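# Place the bottle upright in the shelf's lower compartment

## Task

Set the bottle standing on its base with the cap pointing up inside the shelving unit's lower compartment, so that the entire base rests on that compartment's floor, behind the short front lip and in front of the higher rear ledge.

## Robot and tools

Robot: two arms, left_arm and right_arm, each with six revolute joints and a parallel two-finger gripper. Each arm sits on a tilted plate, and both plates hang from one metal frame behind them. A 'too close' message treats a plate and its half of the frame as part of that arm. Calibrated root-link poses in the scene frame: left_arm (+0.047, +0.336, +0.441) m, quat_wxyz (+0.909, -0.188, +0.372, -0.001); right_arm (+0.030, -0.140, +0.441) m, quat_wxyz (+0.909, +0.184, +0.374, +0.012).

Scene frame: origin at table height, halfway between the nominal arm bases; +z up, +x out over the table, +y toward left_arm. Arm names do not match image sides. Reported gripper positions (metres) and quat_wxyz use this frame and may be wrong by a few centimetres, more at long reach. A gripper's fingers point along its +z and close along its y. end_effector_position is the point between the pads, about 1 cm short of the tips.

Row layout, shared by execute_actions and move: one flat list of 14 numbers, 7 for left_arm followed by 7 for right_arm, even when one arm stays still. Per arm the order is wrist pitch (joint4), shoulder (joint2), wrist yaw (joint5), wrist roll (joint6), elbow (joint3), waist (joint1), then gripper opening. Every value is in [-1, 1]. The six joint values are offsets, scaled so 1.0 equals 2.811 rad for waist and shoulder, 2.53 for elbow, 2.575 for wrist pitch, 8.12 for wrist yaw, 9.528 for wrist roll. They count from the 'Joint targets' shown at the start of the action (or move), not from the previous row, so sending the same offset again moves further. A 0 means hold the current target. The opening is absolute: +1 fully open, -1 shut; to keep a gripper unchanged resend its present command.

Stated joint ranges (rad): waist -2.880..2.880, shoulder 0.000..3.142, elbow 0.000..3.019, wrist pitch -1.693..1.571, wrist yaw -1.571..1.571, wrist roll -2.094..2.094. Real stops may differ by up to 0.084 rad. An action that would push a joint more than 0.084 rad beyond its range is rejected for both arms; a bad first action rejects the whole call. Joints sent past a real end stop there, sometimes reported as 'joint sent to its limit'. Each step a joint's target may lead its measured angle only by 0.716 (waist, shoulder), 0.645 (elbow), 0.69 (wrist pitch), 1.84 (wrist yaw), 3.24 (wrist roll) rad, and targets putting the hand over 110 mm from where it is get scaled back; big changes take several actions, tiny ones may not start.

Tools:
- execute_actions(actions, cameras): actions is a list of actions; each action is a table of up to 15 rows, one row per 1/30 s step, the last row held to fill 15 steps. An empty list just reports state and images.
- move(target, speed, blend, opening_speed, blocking, cameras): target is one 14-number row or a list of up to 15 rows, all offsets from the same starting Joint targets. All joints move together, so the hand follows a curve and nothing is avoided. speed is the fastest joint's top rate in rad/s, 0.01 to 12.57, default 0.5 (one value or one per target). blend (rad) rounds corners of a list. opening_speed (per second on the -1..+1 scale, at least 0.2) ramps the grip; use a low value for fragile items. Paths take at least 0.5 s and are cut at 10 s. blocking=false returns after about 0.5 s while the move continues. The 'move:' line reports done, off_target (rest with a joint over 0.035 rad off), moving, held or fault, plus limits=held if steps were withheld. Done does not mean no contact.
- wait(seconds 0 to 10, cameras): lets time pass holding commands; a running move continues.
- stop(cameras): brakes a running move; fast moves need room.
- zoom_image(camera, region [x0, y0, x1, y1] pixels, max 504x504) on cam_left_wrist or cam_right_wrist (each 672x504).
- read_manual(section): licence text only.
- finished_scene(scene=1): ends the scene permanently; the bottle must stay placed without the robot.

Results: Joint positions and Joint velocities per arm in the row's joint order (rad, rad/s) plus finger gap (m; 0.094 fully open); 'within noise' means still. Joint targets are the base for the next offsets. Joint torques follow the same order; entries 1 and 5 wrap at ±28 N m. grip_measured is the finger opening on the command scale, a little wide when empty, narrower than the part when squeezing. grip_effort_nm is gripper motor effort (negative closing) and is not a pad force. 'joint command not followed' means the clearance check changed targets. Tool commands shows current gripper commands.

Gripping: the command sets where grip_measured should read; about 0.05 below first-contact reading (0.11+ for round items) gives full force, about 50-64 N per pad. Release by commanding well above grip_measured.

Avoid: dropping the bottle or releasing it while it moves, knocking anything off the table, fast impacts or hard pushes, and any contact or squeeze between the two arms (it can fail the task; the clearance check does not separate grippers). To stop pressing, command targets back past the measured positions. Holding loads, stretching out or straining against obstacles heats motors: MOTOR HOT appears at 85 °C, and at 100 °C the arm goes limp and drops for 30-60 s or more. Loose objects may get bumped occasionally. Camera calibrations are approximate and wrist images may lag during motion.

Each tool is called after "Request:" by a JSON object that holds its "fn" and its "kwargs", one argument or row to a line.

## Session

I'll start by looking at the current state and camera views.

Request:
{"fn": "execute_actions", "kwargs": {
  "actions": []
}}

Scene clock: 0.00 s.
left_arm: end_effector_position=(+0.5761, -0.0028, +0.3246) grip_measured=+1.000 grip_effort_nm=n/a end_effector_quat_wxyz=(+0.462, +0.635, +0.493, -0.375) | right_arm: end_effector_position=(+0.3260, -0.2238, +0.2206) grip_measured=+1.000 grip_effort_nm=n/a end_effector_quat_wxyz=(+0.055, -0.546, +0.822, +0.153)
Joint names: [wrist pitch, shoulder, wrist yaw, wrist roll, elbow, waist]
Joint positions: left_arm=[-0.166 1.65 0.615 1.596 1.107 -0.438 0.094] | right_arm=[-0.302 1.093 -0.232 -1.616 0.478 -0.437 0.094]
Joint velocities: within noise
Joint torques (N m): no reading
Heat: left arm: hottest waist 27 °C; right arm: hottest elbow 28 °C.
Joint targets: left_arm=[-0.165 1.652 0.614 1.596 1.115 -0.437] | right_arm=[-0.302 1.088 -0.233 -1.616 0.481 -0.435]
Tool commands: left_gripper/opening=+1.0 right_gripper/opening=+1.0

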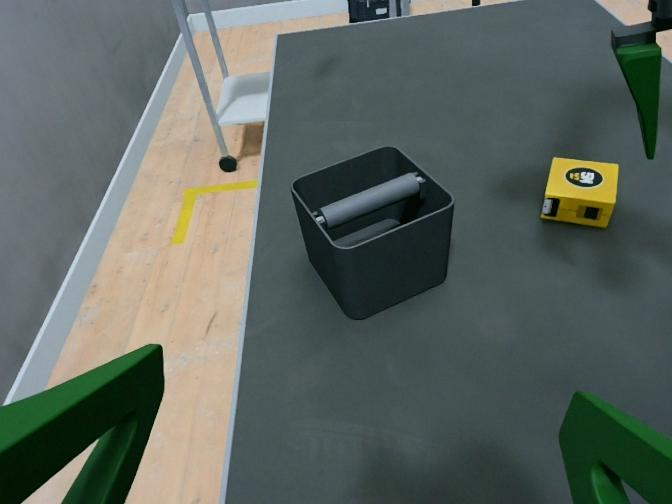

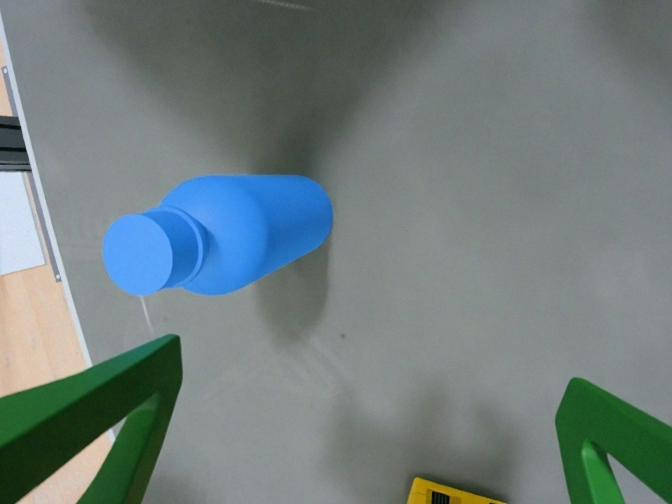

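Request:
{"fn": "move", "kwargs": {
  "target": [0, 0, -0.0756, 0, 0, 0, 1, 0, 0, 0, 0, 0, 0, 1],
  "speed": 1.0
}}

Scene clock: 5.23 s.
left_arm: end_effector_position=(+0.5972, +0.0547, +0.2412) grip_measured=+1.000 grip_effort_nm=-0.017 end_effector_quat_wxyz=(+0.287, +0.722, +0.606, -0.171) | right_arm: end_effector_position=(+0.3260, -0.2238, +0.2206) grip_measured=+1.000 grip_effort_nm=-0.017 end_effector_quat_wxyz=(+0.055, -0.546, +0.822, +0.153)
Joint names: [wrist pitch, shoulder, wrist yaw, wrist roll, elbow, waist]
Joint positions: left_arm=[-0.166 1.65 0.003 1.596 1.107 -0.438 0.094] | right_arm=[-0.302 1.093 -0.232 -1.616 0.478 -0.437 0.094]
Joint velocities: within noise
Joint torques (N m): left_arm=[-0.27 -13.45 0.25 0.05 3.03 -8.12] | right_arm=[0.06 -7.06 -0.2 0.04 0.9 0.15]
Heat: left arm: hottest waist 27 °C; right arm: hottest elbow 28 °C.
Joint targets: left_arm=[-0.165 1.652 0.000 1.596 1.115 -0.437] | right_arm=[-0.302 1.088 -0.233 -1.616 0.481 -0.435]
move: done
camera_calibration:
cam_left_wrist: T_world_to_cam=[[-0.9834, -0.00676355, -0.181323, 0.637821], [0.0344627, 0.974153, -0.223244, 0.016896], [0.178146, -0.225788, -0.957749, 0.237582], [0, 0, 0, 1]] pos_world=[0.584327, 0.0414976, 0.346967]

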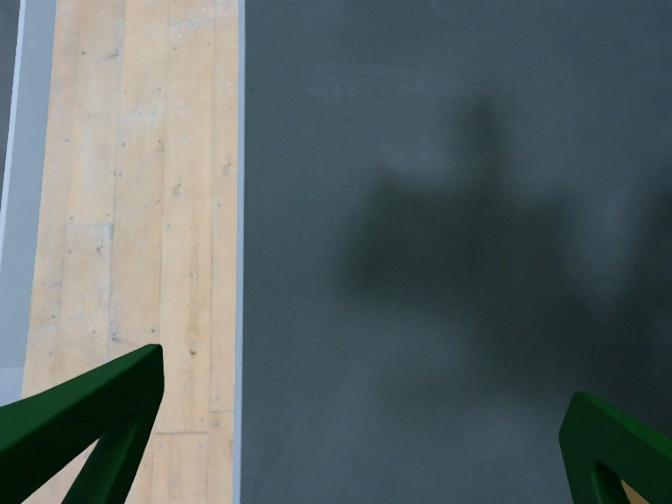

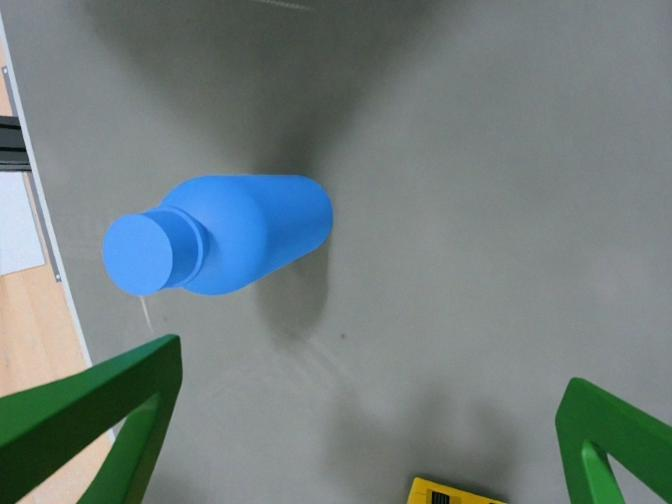

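Request:
{"fn": "zoom_image", "kwargs": {
  "camera": "cam_left_wrist",
  "region": [520, 380, 672, 504]
}}

Request:
{"fn": "move", "kwargs": {
  "target": [0, 0, -0.0493, 0, 0, 0, 1, 0, 0, 0, 0, 0, 0, 1],
  "speed": 1.0,
  "cameras": ["cam_left_wrist"]
}}

Scaled by 3.316 from the camera's 672x504 image, which has a finer 960x720 frame.

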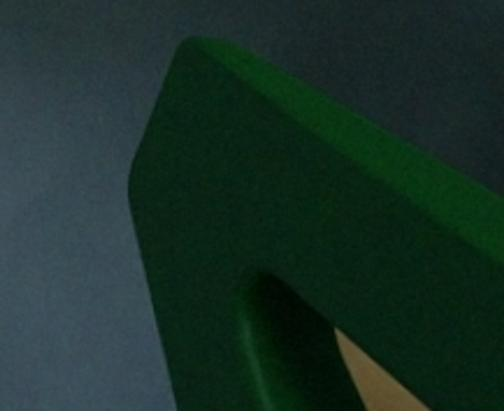

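Scene clock: 6.53 s.
left_arm: end_effector_position=(+0.6080, +0.1154, +0.2116) grip_measured=+1.000 grip_effort_nm=-0.017 end_effector_quat_wxyz=(+0.157, +0.743, +0.650, -0.027) | right_arm: end_effector_position=(+0.3260, -0.2238, +0.2206) grip_measured=+1.000 grip_effort_nm=-0.012 end_effector_quat_wxyz=(+0.055, -0.546, +0.822, +0.153)
Joint names: [wrist pitch, shoulder, wrist yaw, wrist roll, elbow, waist]
Joint positions: left_arm=[-0.166 1.65 -0.397 1.596 1.107 -0.438 0.094] | right_arm=[-0.302 1.093 -0.232 -1.616 0.478 -0.437 0.094]
Joint velocities: within noise
Joint torques (N m): left_arm=[-0.27 -13.22 0.04 0.04 2.97 -8.06] | right_arm=[-0.08 -7.24 -0.21 0.04 0.76 -0.03]
Heat: left arm: hottest waist 28 °C; right arm: hottest elbow 28 °C.
Joint targets: left_arm=[-0.165 1.652 -0.400 1.596 1.115 -0.437] | right_arm=[-0.302 1.088 -0.233 -1.616 0.481 -0.435]
move: done
camera_calibration:
cam_left_wrist: T_world_to_cam=[[-0.976496, -0.0043573, -0.215491, 0.646195], [-0.0409626, 0.985325, 0.165699, -0.0870035], [0.211606, 0.170631, -0.962345, 0.155912], [0, 0, 0, 1]] pos_world=[0.594451, 0.0619389, 0.303707]
Images, in order (width x height): cam_left_wrist 672x504.

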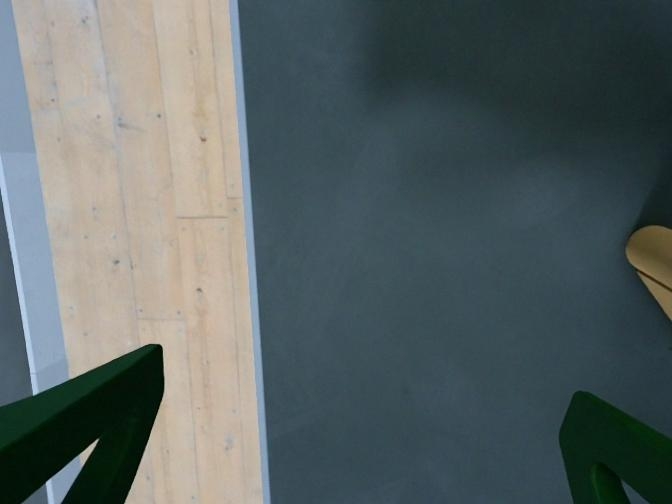

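Request:
{"fn": "move", "kwargs": {
  "target": [0, 0, 0, 0, 0, 0, 1, 0, 0, -0.1194, 0, 0, 0, 1],
  "speed": 1.0,
  "cameras": ["cam_right_wrist"]
}}

Scene clock: 8.90 s.
left_arm: end_effector_position=(+0.6080, +0.1154, +0.2116) grip_measured=+1.000 grip_effort_nm=-0.017 end_effector_quat_wxyz=(+0.157, +0.743, +0.650, -0.027) | right_arm: end_effector_position=(+0.3938, -0.1248, +0.3263) grip_measured=+1.000 grip_effort_nm=-0.012 end_effector_quat_wxyz=(+0.442, -0.411, +0.705, +0.372)
Joint names: [wrist pitch, shoulder, wrist yaw, wrist roll, elbow, waist]
Joint positions: left_arm=[-0.166 1.65 -0.397 1.596 1.107 -0.438 0.094] | right_arm=[-0.302 1.093 -1.199 -1.616 0.478 -0.437 0.094]
Joint velocities: within noise
Joint torques (N m): left_arm=[-0.29 -13.22 0.03 0.04 2.97 -8.12] | right_arm=[0.06 -7.47 -0.64 0.04 0.94 0.03]
Heat: left arm: hottest waist 28 °C; right arm: hottest elbow 28 °C.
Joint targets: left_arm=[-0.165 1.652 -0.400 1.596 1.115 -0.437] | right_arm=[-0.302 1.088 -1.202 -1.616 0.481 -0.435]
move: done
camera_calibration:
cam_right_wrist: T_world_to_cam=[[0.945508, -0.312612, -0.0910404, -0.375038], [-0.283447, -0.652676, -0.702618, 0.292194], [0.160227, 0.690136, -0.705719, 0.363316], [0, 0, 0, 1]] pos_world=[0.37921, -0.177271, 0.427557]
Images, in order (width x height): cam_right_wrist 672x504.

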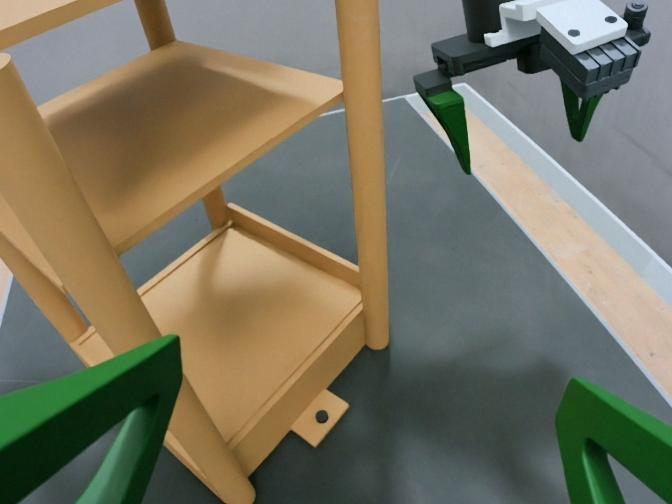

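Request:
{"fn": "zoom_image", "kwargs": {
  "camera": "cam_right_wrist",
  "region": [0, 160, 420, 504]
}}

Request:
{"fn": "zoom_image", "kwargs": {
  "camera": "cam_right_wrist",
  "region": [0, 0, 400, 300]
}}

Scaled by 1.200 from the camera's 672x504 image, which has a finer 960x720 frame.

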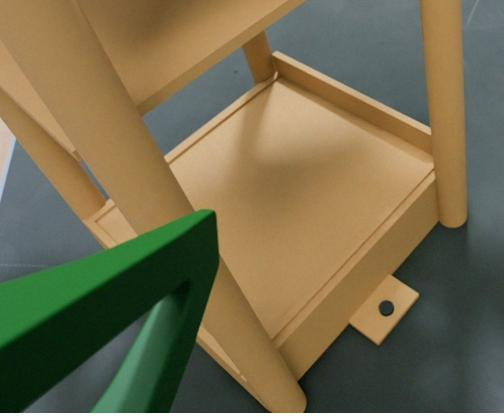

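Scaled by 1.260 from the camera's 672x504 image, which has a finer 960x720 frame.

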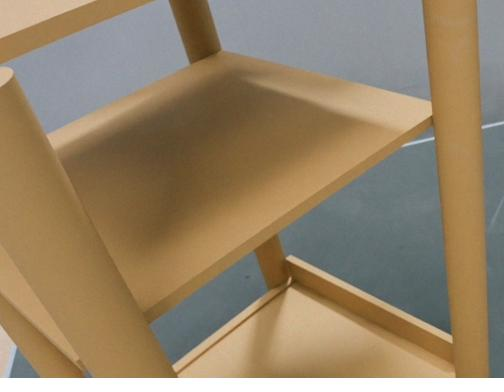

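Request:
{"fn": "move", "kwargs": {
  "target": [0, 0, 0, 0, 0, 0, 1, -0.2229, 0.2003, 0.1022, 0.2508, 0.2759, 0.1146, 1],
  "speed": 1.0,
  "cameras": ["cam_right_wrist"]
}}

Scene clock: 18.77 s.
left_arm: end_effector_position=(+0.6080, +0.1154, +0.2116) grip_measured=+1.000 grip_effort_nm=-0.022 end_effector_quat_wxyz=(+0.157, +0.743, +0.650, -0.027) | right_arm: end_effector_position=(+0.4644, -0.0926, +0.1586) grip_measured=+1.000 grip_effort_nm=-0.022 end_effector_quat_wxyz=(-0.365, +0.439, +0.795, +0.206)
Joint names: [wrist pitch, shoulder, wrist yaw, wrist roll, elbow, waist]
Joint positions: left_arm=[-0.166 1.65 -0.397 1.596 1.107 -0.438 0.094] | right_arm=[-0.863 1.643 -0.373 0.756 1.161 -0.128 0.094]
Joint velocities: within noise
Joint torques (N m): left_arm=[-0.31 -13.39 0.04 0.05 2.97 -7.88] | right_arm=[-1.09 -11.28 -0.2 0.19 3.03 4.19]
Heat: left arm: hottest waist 28 °C; right arm: hottest elbow 28 °C.
Joint targets: left_arm=[-0.165 1.652 -0.400 1.596 1.115 -0.437] | right_arm=[-0.876 1.651 -0.372 0.773 1.179 -0.113]
move: done
camera_calibration:
cam_right_wrist: T_world_to_cam=[[-0.831632, -0.544009, -0.111543, 0.360167], [-0.226801, 0.14938, 0.962417, -0.000687768], [-0.506901, 0.825675, -0.247611, 0.46122], [0, 0, 0, 1]] pos_world=[0.533164, -0.184781, 0.155039]
Images, in order (width x height): cam_right_wrist 672x504.

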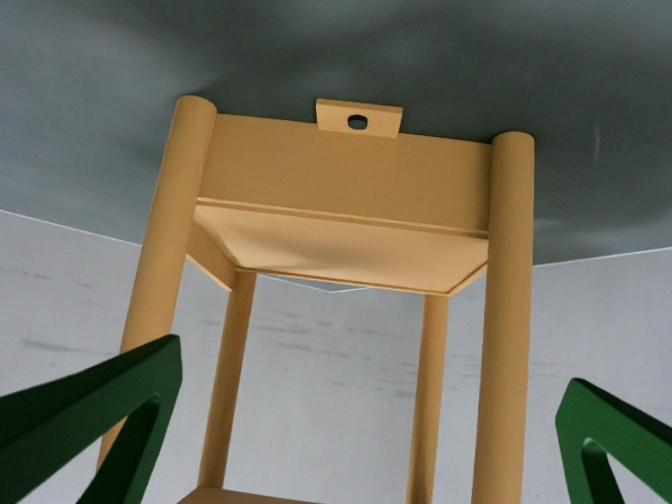

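Request:
{"fn": "zoom_image", "kwargs": {
  "camera": "cam_right_wrist",
  "region": [170, 80, 560, 310]
}}

Scaled by 1.292 from the camera's 672x504 image, which has a finer 960x720 frame.

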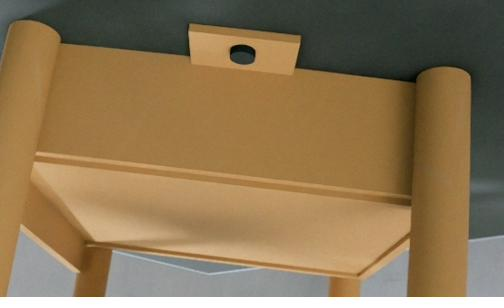

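Request:
{"fn": "move", "kwargs": {
  "target": [0, 0, 0, 0, 0, 0, 1, 0.005, -0.0142, -0.0072, -0.0575, -0.1075, -0.1804, 1],
  "speed": 0.7,
  "cameras": ["cam_right_wrist"]
}}

Scene clock: 22.17 s.
left_arm: end_effector_position=(+0.6080, +0.1154, +0.2116) grip_measured=+1.000 grip_effort_nm=-0.017 end_effector_quat_wxyz=(+0.157, +0.743, +0.650, -0.027) | right_arm: end_effector_position=(+0.2870, -0.2528, +0.1491) grip_measured=+1.000 grip_effort_nm=-0.027 end_effector_quat_wxyz=(-0.377, +0.449, +0.785, +0.200)
Joint names: [wrist pitch, shoulder, wrist yaw, wrist roll, elbow, waist]
Joint positions: left_arm=[-0.166 1.65 -0.397 1.596 1.107 -0.438 0.094] | right_arm=[-0.863 1.634 -0.428 0.243 0.915 -0.626 0.094]
Joint velocities: within noise
Joint torques (N m): left_arm=[-0.27 -13.27 0.02 0.05 2.96 -8] | right_arm=[-0.91 -11.4 -0.11 -0.16 -2 -1.32]
Heat: left arm: hottest waist 28 °C; right arm: hottest elbow 28 °C.
Joint targets: left_arm=[-0.165 1.652 -0.400 1.596 1.115 -0.437] | right_arm=[-0.863 1.611 -0.430 0.225 0.907 -0.620]
move: done
camera_calibration:
cam_right_wrist: T_world_to_cam=[[-0.843056, -0.531726, -0.0807644, 0.126283], [-0.190373, 0.154586, 0.969464, -0.0180473], [-0.503005, 0.832689, -0.231551, 0.499483], [0, 0, 0, 1]] pos_world=[0.35427, -0.345976, 0.143351]
Images, in order (width x height): cam_right_wrist 672x504.

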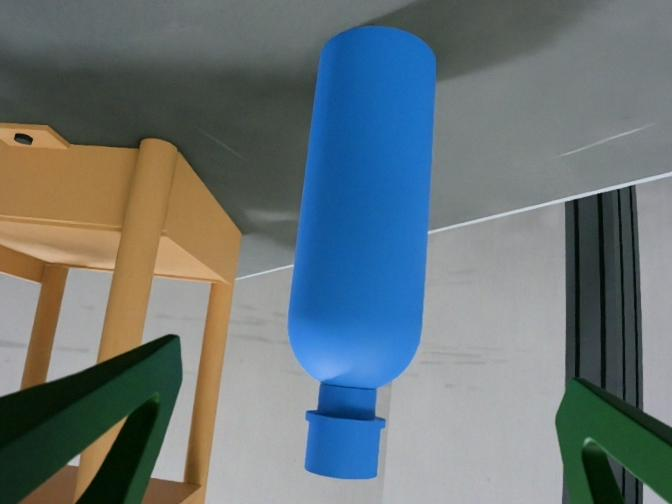

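Request:
{"fn": "move", "kwargs": {
  "target": [0, 0, 0, 0, 0, 0, 1, 0.0835, 0.0334, 0, 0.0042, -0.0344, 0.0199, 1],
  "speed": 0.3,
  "cameras": ["cam_right_wrist"]
}}

Scene clock: 25.60 s.
left_arm: end_effector_position=(+0.6080, +0.1154, +0.2116) grip_measured=+1.000 grip_effort_nm=-0.022 end_effector_quat_wxyz=(+0.157, +0.743, +0.650, -0.027) | right_arm: end_effector_position=(+0.2643, -0.2191, +0.1206) grip_measured=+1.000 grip_effort_nm=-0.032 end_effector_quat_wxyz=(-0.355, +0.428, +0.805, +0.208)
Joint names: [wrist pitch, shoulder, wrist yaw, wrist roll, elbow, waist]
Joint positions: left_arm=[-0.166 1.65 -0.397 1.596 1.107 -0.438 0.094] | right_arm=[-0.657 1.7 -0.428 0.249 0.837 -0.575 0.094]
Joint velocities: within noise
Joint torques (N m): left_arm=[-0.28 -13.33 0.03 0.05 2.99 -8.06] | right_arm=[-0.59 -8.59 -0.16 0.16 -3.97 -0.91]
Heat: left arm: hottest waist 28 °C; right arm: hottest elbow 28 °C.
Joint targets: left_arm=[-0.165 1.652 -0.400 1.596 1.115 -0.437] | right_arm=[-0.648 1.705 -0.430 0.265 0.820 -0.564]
move: done
camera_calibration:
cam_right_wrist: T_world_to_cam=[[-0.81664, -0.560872, -0.136097, 0.116028], [-0.25906, 0.145503, 0.954839, 0.0180028], [-0.515739, 0.815016, -0.264123, 0.45673], [0, 0, 0, 1]] pos_world=[0.33497, -0.309785, 0.119234]
Images, in order (width x height): cam_right_wrist 672x504.

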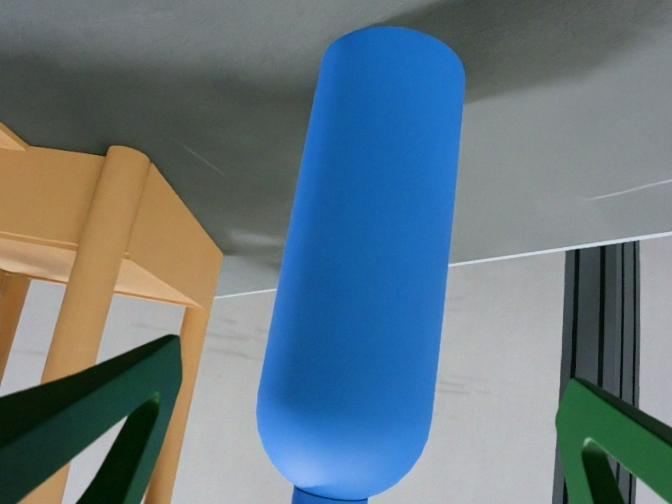

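Request:
{"fn": "move", "kwargs": {
  "target": [0, 0, 0, 0, 0, 0, 1, 0.068, 0.0509, 0.0004, 0.0106, -0.0103, 0.0238, 1],
  "speed": 0.25,
  "cameras": ["cam_right_wrist"]
}}

Scene clock: 28.03 s.
left_arm: end_effector_position=(+0.6080, +0.1154, +0.2116) grip_measured=+1.000 grip_effort_nm=-0.012 end_effector_quat_wxyz=(+0.157, +0.743, +0.650, -0.027) | right_arm: end_effector_position=(+0.2389, -0.1773, +0.0822) grip_measured=+1.000 grip_effort_nm=-0.027 end_effector_quat_wxyz=(-0.364, +0.440, +0.795, +0.205)
Joint names: [wrist pitch, shoulder, wrist yaw, wrist roll, elbow, waist]
Joint positions: left_arm=[-0.166 1.65 -0.397 1.596 1.107 -0.438 0.094] | right_arm=[-0.482 1.843 -0.428 0.35 0.821 -0.508 0.094]
Joint velocities: within noise
Joint torques (N m): left_arm=[-0.29 -13.51 0.04 0.04 2.99 -8] | right_arm=[-0.38 -8.12 -0.06 0.21 -6.11 0.67]
Heat: left arm: hottest waist 28 °C; right arm: hottest elbow 28 °C.
Joint targets: left_arm=[-0.165 1.652 -0.400 1.596 1.115 -0.437] | right_arm=[-0.473 1.848 -0.427 0.366 0.794 -0.497]
move: done
camera_calibration:
cam_right_wrist: T_world_to_cam=[[-0.832119, -0.543353, -0.111113, 0.118222], [-0.227595, 0.15186, 0.961841, 0.0350073], [-0.505746, 0.825655, -0.25003, 0.397865], [0, 0, 0, 1]] pos_world=[0.307561, -0.269579, 0.0789428]
Images, in order (width x height): cam_right_wrist 672x504.

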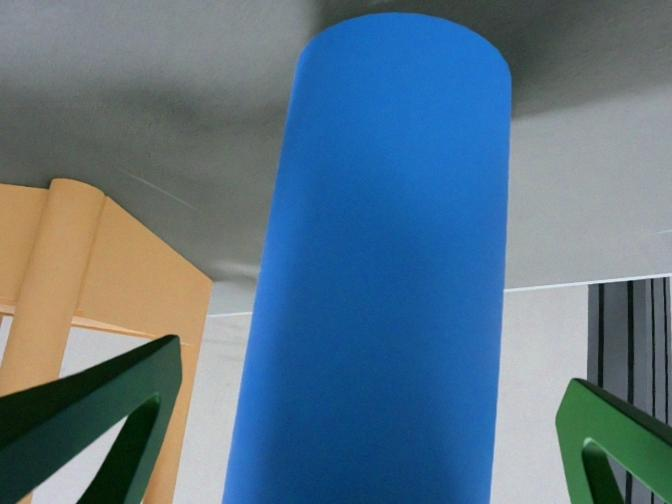

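Request:
{"fn": "move", "kwargs": {
  "target": [0, 0, 0, 0, 0, 0, 1, 0, 0, 0, 0, -0.0085, 0, 1],
  "speed": 0.2,
  "cameras": ["cam_right_wrist"]
}}

Scene clock: 29.23 s.
left_arm: end_effector_position=(+0.6080, +0.1154, +0.2116) grip_measured=+1.000 grip_effort_nm=-0.017 end_effector_quat_wxyz=(+0.157, +0.743, +0.650, -0.027) | right_arm: end_effector_position=(+0.2298, -0.1726, +0.0877) grip_measured=+1.000 grip_effort_nm=-0.032 end_effector_quat_wxyz=(-0.373, +0.440, +0.791, +0.205)
Joint names: [wrist pitch, shoulder, wrist yaw, wrist roll, elbow, waist]
Joint positions: left_arm=[-0.166 1.65 -0.397 1.596 1.107 -0.438 0.094] | right_arm=[-0.481 1.843 -0.428 0.351 0.801 -0.508 0.094]
Joint velocities: within noise
Joint torques (N m): left_arm=[-0.31 -13.39 0.03 0.03 2.99 -8] | right_arm=[-0.53 -8.23 -0.07 0.2 -6.53 0.32]
Heat: left arm: hottest waist 28 °C; right arm: hottest elbow 28 °C.
Joint targets: left_arm=[-0.165 1.652 -0.400 1.596 1.115 -0.437] | right_arm=[-0.473 1.848 -0.427 0.366 0.772 -0.497]
move: done
camera_calibration:
cam_right_wrist: T_world_to_cam=[[-0.834517, -0.541636, -0.101048, 0.113921], [-0.210597, 0.144091, 0.966895, 0.0211886], [-0.509146, 0.828171, -0.234314, 0.390543], [0, 0, 0, 1]] pos_world=[0.298374, -0.264786, 0.0825338]
Images, in order (width x height): cam_right_wrist 672x504.

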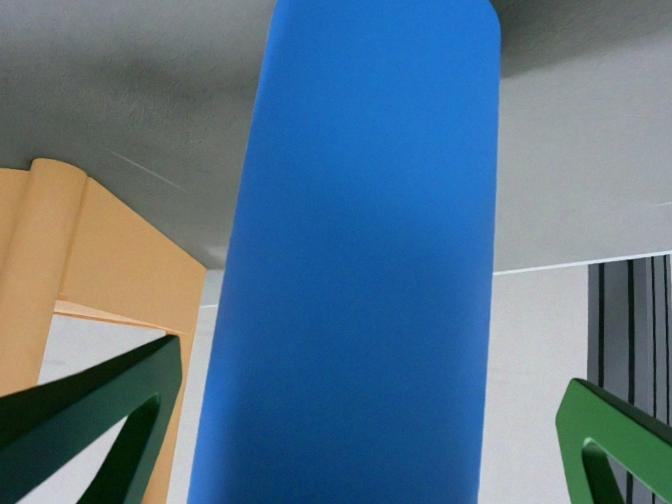

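Request:
{"fn": "move", "kwargs": {
  "target": [0, 0, 0, 0, 0, 0, 1, 0, 0, -0.003, 0, 0, 0, 1],
  "speed": 0.2,
  "cameras": ["cam_right_wrist"]
}}

Scene clock: 30.37 s.
left_arm: end_effector_position=(+0.6080, +0.1154, +0.2116) grip_measured=+1.000 grip_effort_nm=-0.017 end_effector_quat_wxyz=(+0.157, +0.743, +0.650, -0.027) | right_arm: end_effector_position=(+0.2323, -0.1702, +0.0887) grip_measured=+1.000 grip_effort_nm=-0.027 end_effector_quat_wxyz=(-0.372, +0.443, +0.787, +0.214)
Joint names: [wrist pitch, shoulder, wrist yaw, wrist roll, elbow, waist]
Joint positions: left_arm=[-0.166 1.65 -0.397 1.596 1.107 -0.438 0.094] | right_arm=[-0.481 1.843 -0.449 0.351 0.801 -0.508 0.094]
Joint velocities: within noise
Joint torques (N m): left_arm=[-0.27 -13.39 0.03 0.04 3 -8] | right_arm=[-0.53 -8.06 -0.17 0.19 -6.5 0.15]
Heat: left arm: hottest waist 28 °C; right arm: hottest elbow 28 °C.
Joint targets: left_arm=[-0.165 1.652 -0.400 1.596 1.115 -0.437] | right_arm=[-0.473 1.848 -0.452 0.366 0.772 -0.497]
move: done
camera_calibration:
cam_right_wrist: T_world_to_cam=[[-0.841779, -0.527777, -0.113396, 0.122433], [-0.215057, 0.135198, 0.967198, 0.0200086], [-0.495134, 0.838554, -0.227309, 0.387936], [0, 0, 0, 1]] pos_world=[0.299445, -0.263393, 0.0827123]
Images, in order (width x height): cam_right_wrist 672x504.

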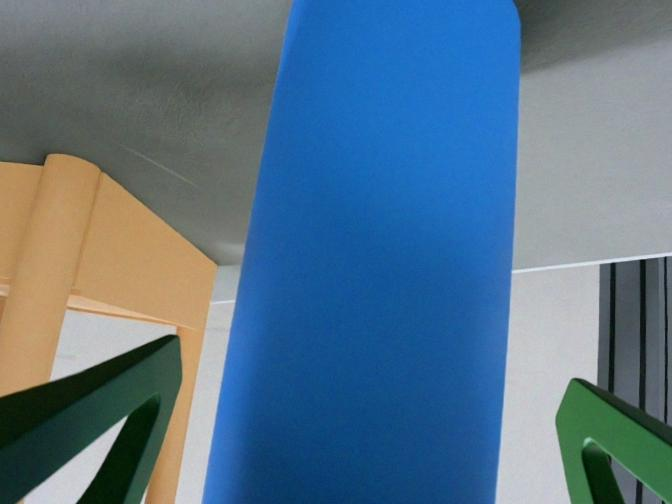

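Request:
{"fn": "move", "kwargs": {
  "target": [0, 0, 0, 0, 0, 0, 1, 0, 0, 0, 0, 0, 0, 0.1],
  "speed": 0.2,
  "opening_speed": 0.4,
  "cameras": ["cam_right_wrist"]
}}

Scene clock: 32.97 s.
left_arm: end_effector_position=(+0.6080, +0.1154, +0.2116) grip_measured=+1.000 grip_effort_nm=-0.022 end_effector_quat_wxyz=(+0.157, +0.743, +0.650, -0.027) | right_arm: end_effector_position=(+0.2329, -0.1696, +0.0887) grip_measured=+0.142 grip_effort_nm=-0.974 end_effector_quat_wxyz=(-0.371, +0.444, +0.787, +0.215)
Joint names: [wrist pitch, shoulder, wrist yaw, wrist roll, elbow, waist]
Joint positions: left_arm=[-0.166 1.65 -0.397 1.596 1.107 -0.438 0.094] | right_arm=[-0.48 1.843 -0.452 0.352 0.801 -0.507 0.054]
Joint velocities: within noise
Joint torques (N m): left_arm=[-0.23 -13.33 0.02 0.04 3.02 -8.12] | right_arm=[-0.51 -8.06 -0.11 0.18 -6.56 -0.26]
Heat: left arm: hottest waist 28 °C; right arm: hottest elbow 28 °C.
Joint targets: left_arm=[-0.165 1.652 -0.400 1.596 1.115 -0.437] | right_arm=[-0.473 1.848 -0.452 0.367 0.772 -0.497]
move: done
camera_calibration:
cam_right_wrist: T_world_to_cam=[[-0.843018, -0.525417, -0.115138, 0.124112], [-0.215956, 0.134572, 0.967085, 0.0201559], [-0.492629, 0.840135, -0.226913, 0.387427], [0, 0, 0, 1]] pos_world=[0.29984, -0.262993, 0.08271]
Images, in order (width x height): cam_right_wrist 672x504.

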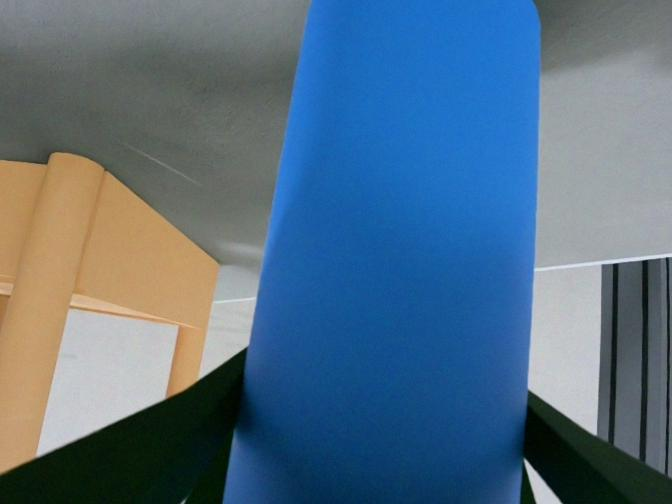

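Request:
{"fn": "move", "kwargs": {
  "target": [0, 0, 0, 0, 0, 0, 1, -0.0513, -0.1014, 0.0025, -0.0024, -0.0522, -0.0032, 0.1],
  "speed": 0.25,
  "cameras": ["cam_right_wrist"]
}}

Scene clock: 35.63 s.
left_arm: end_effector_position=(+0.6080, +0.1154, +0.2116) grip_measured=+1.000 grip_effort_nm=-0.022 end_effector_quat_wxyz=(+0.157, +0.743, +0.650, -0.027) | right_arm: end_effector_position=(+0.2453, -0.1775, +0.1609) grip_measured=+0.140 grip_effort_nm=-1.043 end_effector_quat_wxyz=(-0.358, +0.440, +0.797, +0.206)
Joint names: [wrist pitch, shoulder, wrist yaw, wrist roll, elbow, waist]
Joint positions: left_arm=[-0.166 1.65 -0.397 1.596 1.107 -0.438 0.094] | right_arm=[-0.579 1.585 -0.43 0.352 0.674 -0.507 0.054]
Joint velocities: within noise
Joint torques (N m): left_arm=[-0.31 -13.27 0.02 0.03 2.96 -8.12] | right_arm=[-1.54 -9.58 -0.14 -0.05 -5.79 -0.5]
Heat: left arm: hottest waist 28 °C; right arm: hottest elbow 28 °C.
Joint targets: left_arm=[-0.165 1.652 -0.400 1.596 1.115 -0.437] | right_arm=[-0.605 1.563 -0.431 0.344 0.640 -0.506]
move: done
camera_calibration:
cam_right_wrist: T_world_to_cam=[[-0.831834, -0.542413, -0.117644, 0.133303], [-0.23852, 0.157964, 0.958204, -0.0348402], [-0.501159, 0.825128, -0.260776, 0.421368], [0, 0, 0, 1]] pos_world=[0.313748, -0.269874, 0.158949]
Images, in order (width x height): cam_right_wrist 672x504.

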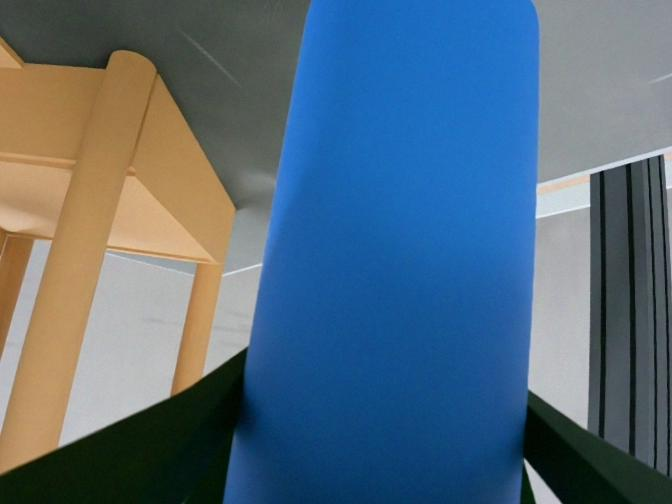

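Request:
{"fn": "move", "kwargs": {
  "target": [0, 0, 0, 0, 0, 0, 1, -0.0641, 0.0238, 0.0089, 0.0556, 0.1719, 0.1764, 0.1],
  "speed": 0.4,
  "cameras": ["cam_right_wrist"]
}}

Scene clock: 38.00 s.
left_arm: end_effector_position=(+0.6080, +0.1154, +0.2116) grip_measured=+1.000 grip_effort_nm=-0.022 end_effector_quat_wxyz=(+0.157, +0.743, +0.650, -0.027) | right_arm: end_effector_position=(+0.4427, -0.0403, +0.1701) grip_measured=+0.140 grip_effort_nm=-1.043 end_effector_quat_wxyz=(-0.368, +0.436, +0.794, +0.209)
Joint names: [wrist pitch, shoulder, wrist yaw, wrist roll, elbow, waist]
Joint positions: left_arm=[-0.166 1.65 -0.397 1.596 1.107 -0.438 0.094] | right_arm=[-0.75 1.629 -0.354 0.857 1.067 -0.024 0.054]
Joint velocities: within noise
Joint torques (N m): left_arm=[-0.28 -13.22 0.03 0.05 3.06 -8.12] | right_arm=[-1.2 -10.64 -0.46 0.2 1.58 5.25]
Heat: left arm: hottest waist 28 °C; right arm: hottest elbow 28 °C.
Joint targets: left_arm=[-0.165 1.652 -0.400 1.596 1.115 -0.437] | right_arm=[-0.770 1.630 -0.359 0.873 1.075 -0.010]
move: done
camera_calibration:
cam_right_wrist: T_world_to_cam=[[-0.829895, -0.545668, -0.116275, 0.371853], [-0.227156, 0.140118, 0.963726, -0.0249403], [-0.509582, 0.826204, -0.240235, 0.409817], [0, 0, 0, 1]] pos_world=[0.511769, -0.13219, 0.165725]
Images, in order (width x height): cam_right_wrist 672x504.

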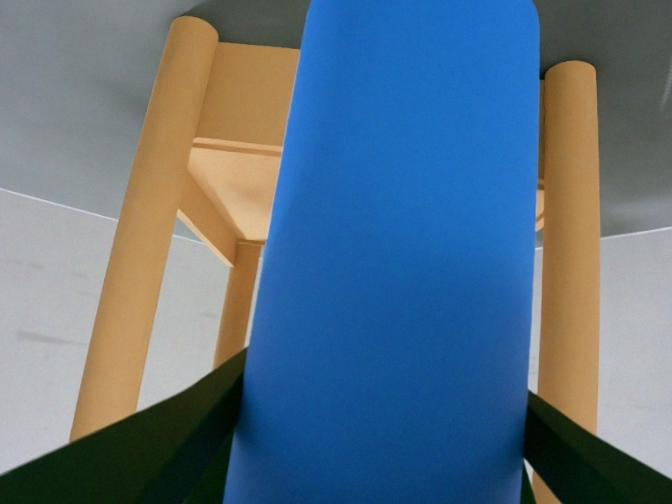

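Request:
{"fn": "move", "kwargs": {
  "target": [-0.4948, 0.0494, 0.0668, -0.2284, 0.1794, 0.133, 1, 0, 0, 0, 0, 0, 0, 0.1],
  "speed": 1.0,
  "cameras": ["cam_left_wrist"]
}}

Scene clock: 42.17 s.
left_arm: end_effector_position=(+0.5365, +0.2627, +0.2228) grip_measured=+1.000 grip_effort_nm=-0.046 end_effector_quat_wxyz=(-0.457, -0.231, +0.847, -0.141) | right_arm: end_effector_position=(+0.4427, -0.0403, +0.1701) grip_measured=+0.140 grip_effort_nm=-1.038 end_effector_quat_wxyz=(-0.368, +0.436, +0.794, +0.208)
Joint names: [wrist pitch, shoulder, wrist yaw, wrist roll, elbow, waist]
Joint positions: left_arm=[-1.427 1.763 0.141 -0.563 1.544 -0.072 0.094] | right_arm=[-0.75 1.629 -0.354 0.857 1.067 -0.024 0.054]
Joint velocities: within noise
Joint torques (N m): left_arm=[-2.19 -14.92 0.23 -0.13 4.27 -5.13] | right_arm=[-1.1 -10.99 -0.45 0.22 1.61 5.25]
Heat: left arm: hottest waist 28 °C; right arm: hottest elbow 28 °C.
Joint targets: left_arm=[-1.439 1.791 0.143 -0.580 1.569 -0.063] | right_arm=[-0.770 1.630 -0.359 0.873 1.075 -0.010]
move: done
camera_calibration:
cam_left_wrist: T_world_to_cam=[[0.533538, -0.841829, -0.081612, -0.0405409], [-0.0644782, -0.136698, 0.988512, -0.112788], [-0.843315, -0.522147, -0.127213, 0.71859], [0, 0, 0, 1]] pos_world=[0.620355, 0.325663, 0.199598]
Images, in order (width x height): cam_left_wrist 672x504.

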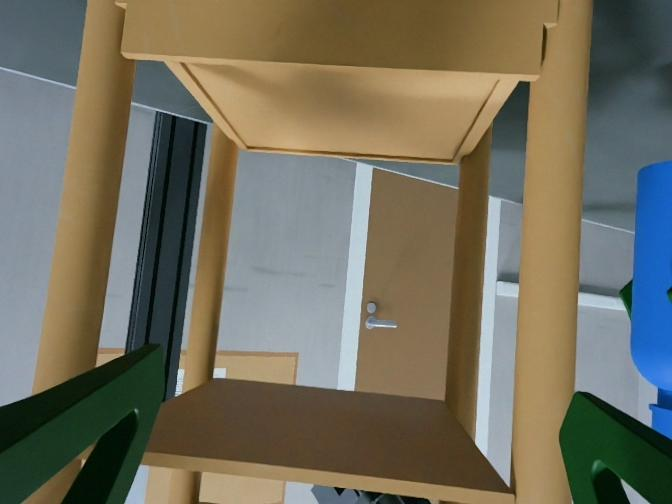

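Request:
{"fn": "zoom_image", "kwargs": {
  "camera": "cam_left_wrist",
  "region": [80, 0, 584, 504]
}}

Scaled by 1.000.

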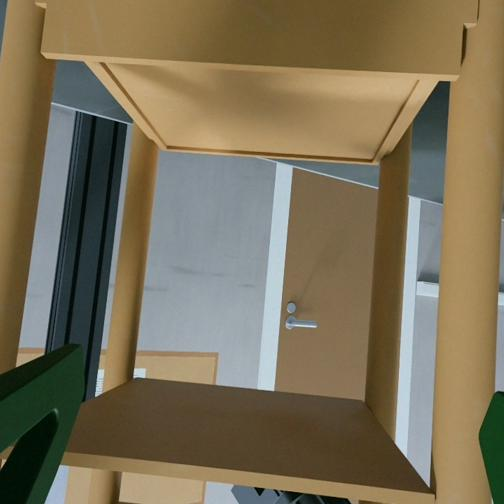

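Request:
{"fn": "move", "kwargs": {
  "target": [0, 0, 0.0271, 0, 0, 0, 1, 0, 0, 0, 0, 0, 0, 0.1],
  "speed": 0.5,
  "cameras": ["cam_left_wrist"]
}}

Scene clock: 44.47 s.
left_arm: end_effector_position=(+0.5466, +0.2323, +0.2428) grip_measured=+1.000 grip_effort_nm=-0.042 end_effector_quat_wxyz=(-0.483, -0.264, +0.802, -0.232) | right_arm: end_effector_position=(+0.4427, -0.0403, +0.1701) grip_measured=+0.140 grip_effort_nm=-1.043 end_effector_quat_wxyz=(-0.368, +0.436, +0.794, +0.208)
Joint names: [wrist pitch, shoulder, wrist yaw, wrist roll, elbow, waist]
Joint positions: left_arm=[-1.427 1.763 0.36 -0.564 1.545 -0.072 0.094] | right_arm=[-0.75 1.629 -0.354 0.857 1.067 -0.024 0.054]
Joint velocities: within noise
Joint torques (N m): left_arm=[-2.19 -15.03 0.32 -0.12 4.33 -5.13] | right_arm=[-1.16 -10.87 -0.47 0.16 1.73 5.01]
Heat: left arm: hottest waist 28 °C; right arm: hottest elbow 28 °C.
Joint targets: left_arm=[-1.439 1.791 0.363 -0.580 1.569 -0.063] | right_arm=[-0.770 1.630 -0.359 0.873 1.075 -0.010]
move: done
camera_calibration:
cam_left_wrist: T_world_to_cam=[[0.654527, -0.756006, 0.00697713, -0.177452], [-0.00299732, 0.0066337, 0.999974, -0.205757], [-0.756033, -0.654531, 0.00207595, 0.665414], [0, 0, 0, 1]] pos_world=[0.618605, 0.302744, 0.205608]
Images, in order (width x height): cam_left_wrist 672x504.

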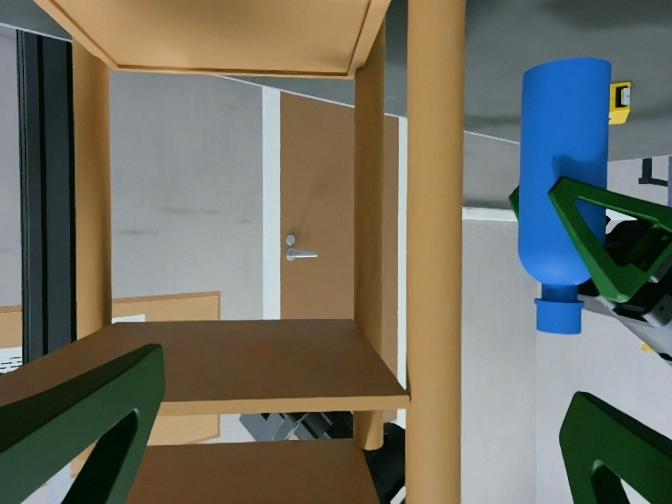

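Request:
{"fn": "move", "kwargs": {
  "target": [0, 0, 0, 0, 0, 0, 1, 0.0641, 0.0096, 0.0021, 0.0097, -0.0494, 0.0309, 0.1],
  "speed": 0.2,
  "cameras": ["cam_left_wrist", "cam_right_wrist"]
}}

Scene clock: 47.67 s.
left_arm: end_effector_position=(+0.5466, +0.2322, +0.2428) grip_measured=+1.000 grip_effort_nm=-0.046 end_effector_quat_wxyz=(-0.483, -0.264, +0.802, -0.232) | right_arm: end_effector_position=(+0.3973, +0.0023, +0.1685) grip_measured=+0.140 grip_effort_nm=-1.038 end_effector_quat_wxyz=(-0.380, +0.440, +0.788, +0.202)
Joint names: [wrist pitch, shoulder, wrist yaw, wrist roll, elbow, waist]
Joint positions: left_arm=[-1.427 1.763 0.361 -0.564 1.545 -0.072 0.094] | right_arm=[-0.609 1.657 -0.337 0.949 0.956 0.053 0.054]
Joint velocities: within noise
Joint torques (N m): left_arm=[-2.17 -14.8 0.31 -0.11 4.3 -5.19] | right_arm=[-0.35 -9.82 -0.49 0.18 -0.61 6.24]
Heat: left arm: hottest waist 28 °C; right arm: hottest elbow 28 °C.
Joint targets: left_arm=[-1.439 1.791 0.363 -0.580 1.569 -0.063] | right_arm=[-0.605 1.657 -0.342 0.966 0.950 0.077]
move: done
camera_calibration:
cam_left_wrist: T_world_to_cam=[[0.654742, -0.755819, 0.00713526, -0.177676], [-0.00295156, 0.00688333, 0.999972, -0.205862], [-0.755847, -0.654745, 0.00227597, 0.665323], [0, 0, 0, 1]] pos_world=[0.618607, 0.302743, 0.20561]
cam_right_wrist: T_world_to_cam=[[-0.834061, -0.544322, -0.0897503, 0.354472], [-0.196799, 0.141588, 0.970166, -0.0527748], [-0.515376, 0.826841, -0.225215, 0.350863], [0, 0, 0, 1]] pos_world=[0.466092, -0.0896882, 0.162034]

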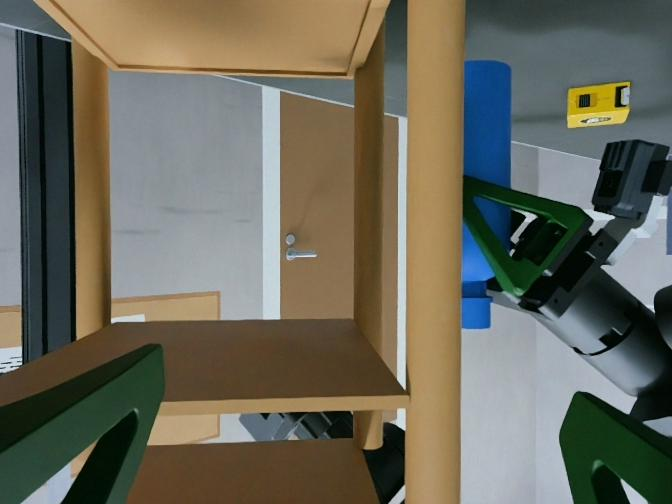

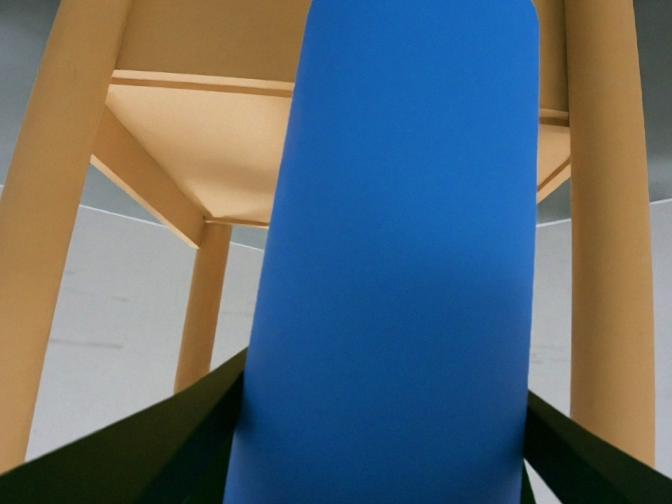

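Request:
{"fn": "move", "kwargs": {
  "target": [0, 0, 0, 0, 0, 0, 1, 0.0388, 0.00996, 0.0022, 0.00735, -0.0111, 0.0281, 0.1],
  "speed": 0.15,
  "cameras": ["cam_left_wrist", "cam_right_wrist"]
}}

Scene clock: 49.20 s.
left_arm: end_effector_position=(+0.5466, +0.2322, +0.2428) grip_measured=+1.000 grip_effort_nm=-0.046 end_effector_quat_wxyz=(-0.483, -0.264, +0.802, -0.232) | right_arm: end_effector_position=(+0.3892, +0.0393, +0.1700) grip_measured=+0.140 grip_effort_nm=-1.038 end_effector_quat_wxyz=(-0.372, +0.438, +0.791, +0.209)
Joint names: [wrist pitch, shoulder, wrist yaw, wrist roll, elbow, waist]
Joint positions: left_arm=[-1.427 1.763 0.361 -0.564 1.545 -0.072 0.094] | right_arm=[-0.51 1.684 -0.319 1.019 0.929 0.13 0.054]
Joint velocities: within noise
Joint torques (N m): left_arm=[-2.18 -14.8 0.3 -0.11 4.3 -5.19] | right_arm=[-0.2 -9.82 -0.52 0.18 -0.66 7.36]
Heat: left arm: hottest waist 28 °C; right arm: hottest elbow 28 °C.
Joint targets: left_arm=[-1.439 1.791 0.363 -0.580 1.569 -0.063] | right_arm=[-0.505 1.685 -0.324 1.036 0.922 0.156]
move: done
camera_calibration:
cam_left_wrist: T_world_to_cam=[[0.654742, -0.755819, 0.00713526, -0.177676], [-0.00295156, 0.00688333, 0.999972, -0.205862], [-0.755847, -0.654745, 0.00227597, 0.665323], [0, 0, 0, 1]] pos_world=[0.618607, 0.302743, 0.20561]
cam_right_wrist: T_world_to_cam=[[-0.833851, -0.540698, -0.111077, 0.371314], [-0.21758, 0.137021, 0.966377, -0.0522587], [-0.507298, 0.829982, -0.2319, 0.314249], [0, 0, 0, 1]] pos_world=[0.457668, -0.0528919, 0.16462]

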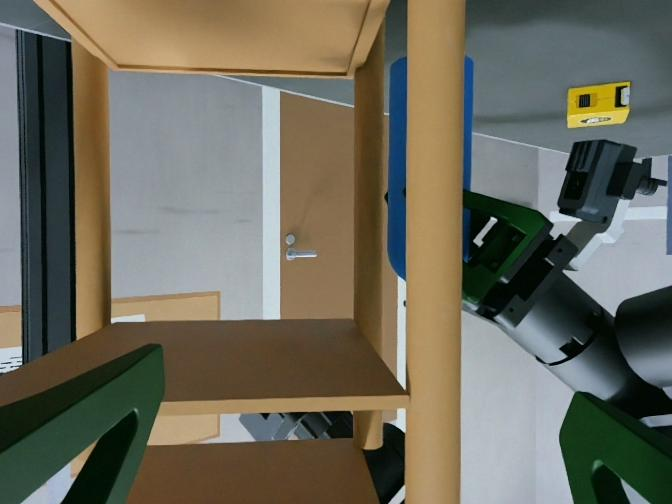

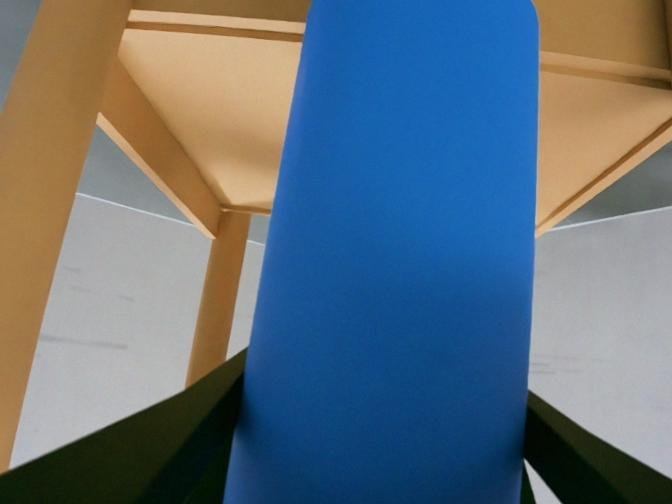

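Request:
{"fn": "move", "kwargs": {
  "target": [0, 0, 0, 0, 0, 0, 1, 0.0346, 0.0132, 0.0022, 0.0064, -0.013, 0.0235, 0.1],
  "speed": 0.12,
  "cameras": ["cam_left_wrist", "cam_right_wrist"]
}}

Scene clock: 50.67 s.
left_arm: end_effector_position=(+0.5466, +0.2322, +0.2428) grip_measured=+1.000 grip_effort_nm=-0.046 end_effector_quat_wxyz=(-0.483, -0.264, +0.802, -0.232) | right_arm: end_effector_position=(+0.3721, +0.0704, +0.1702) grip_measured=+0.140 grip_effort_nm=-1.043 end_effector_quat_wxyz=(-0.371, +0.437, +0.791, +0.211)
Joint names: [wrist pitch, shoulder, wrist yaw, wrist roll, elbow, waist]
Joint positions: left_arm=[-1.427 1.763 0.361 -0.564 1.545 -0.072 0.094] | right_arm=[-0.421 1.721 -0.301 1.08 0.898 0.194 0.054]
Joint velocities: within noise
Joint torques (N m): left_arm=[-2.18 -14.92 0.31 -0.11 4.31 -5.36] | right_arm=[-0.12 -9.17 -0.54 0.15 -1.13 8.18]
Heat: left arm: hottest waist 28 °C; right arm: hottest elbow 28 °C.
Joint targets: left_arm=[-1.439 1.791 0.363 -0.580 1.569 -0.063] | right_arm=[-0.416 1.722 -0.307 1.097 0.889 0.222]
move: done
camera_calibration:
cam_left_wrist: T_world_to_cam=[[0.654742, -0.755819, 0.00713526, -0.177676], [-0.00295156, 0.00688333, 0.999972, -0.205862], [-0.755847, -0.654745, 0.00227597, 0.665323], [0, 0, 0, 1]] pos_world=[0.618607, 0.302743, 0.20561]
cam_right_wrist: T_world_to_cam=[[-0.833338, -0.540591, -0.115368, 0.374444], [-0.220707, 0.134054, 0.966084, -0.058949], [-0.50679, 0.830537, -0.231024, 0.279479], [0, 0, 0, 1]] pos_world=[0.440666, -0.0217944, 0.164715]

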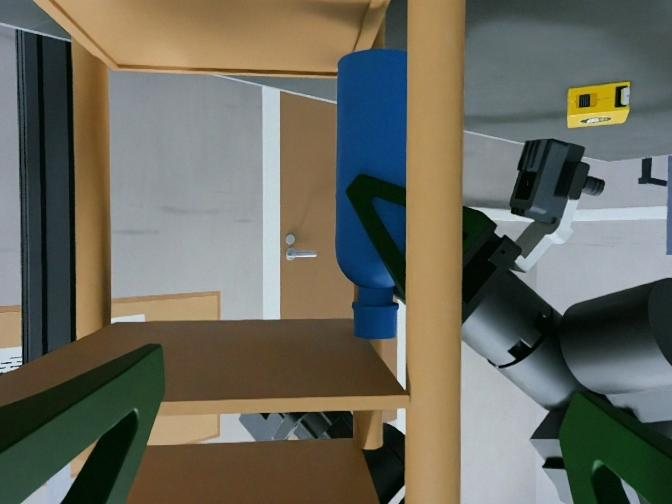

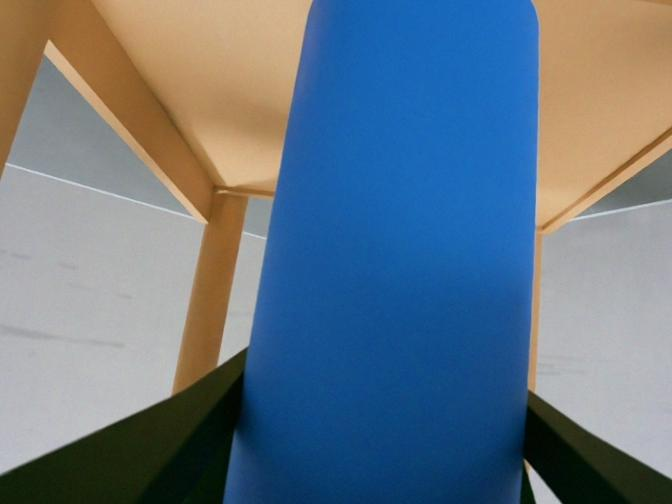

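Request:
{"fn": "zoom_image", "kwargs": {
  "camera": "cam_left_wrist",
  "region": [300, 260, 480, 440]
}}

Request:
{"fn": "zoom_image", "kwargs": {
  "camera": "cam_left_wrist",
  "region": [300, 0, 480, 120]
}}

Scaled by 2.800 from the camera's 672x504 image, which has a finer 960x720 frame.

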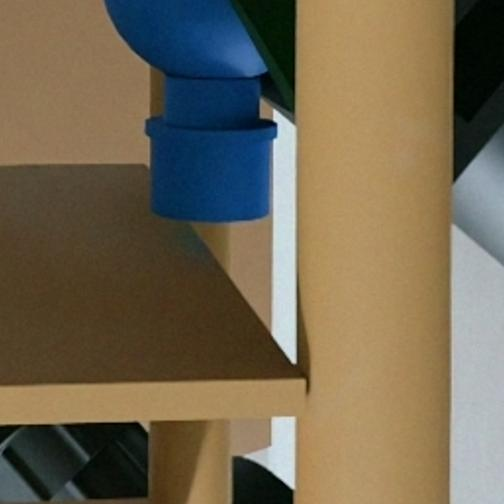

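Scaled by 2.800 from the camera's 672x504 image, which has a finer 960x720 frame.

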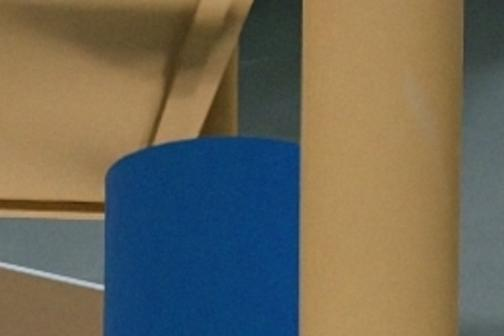

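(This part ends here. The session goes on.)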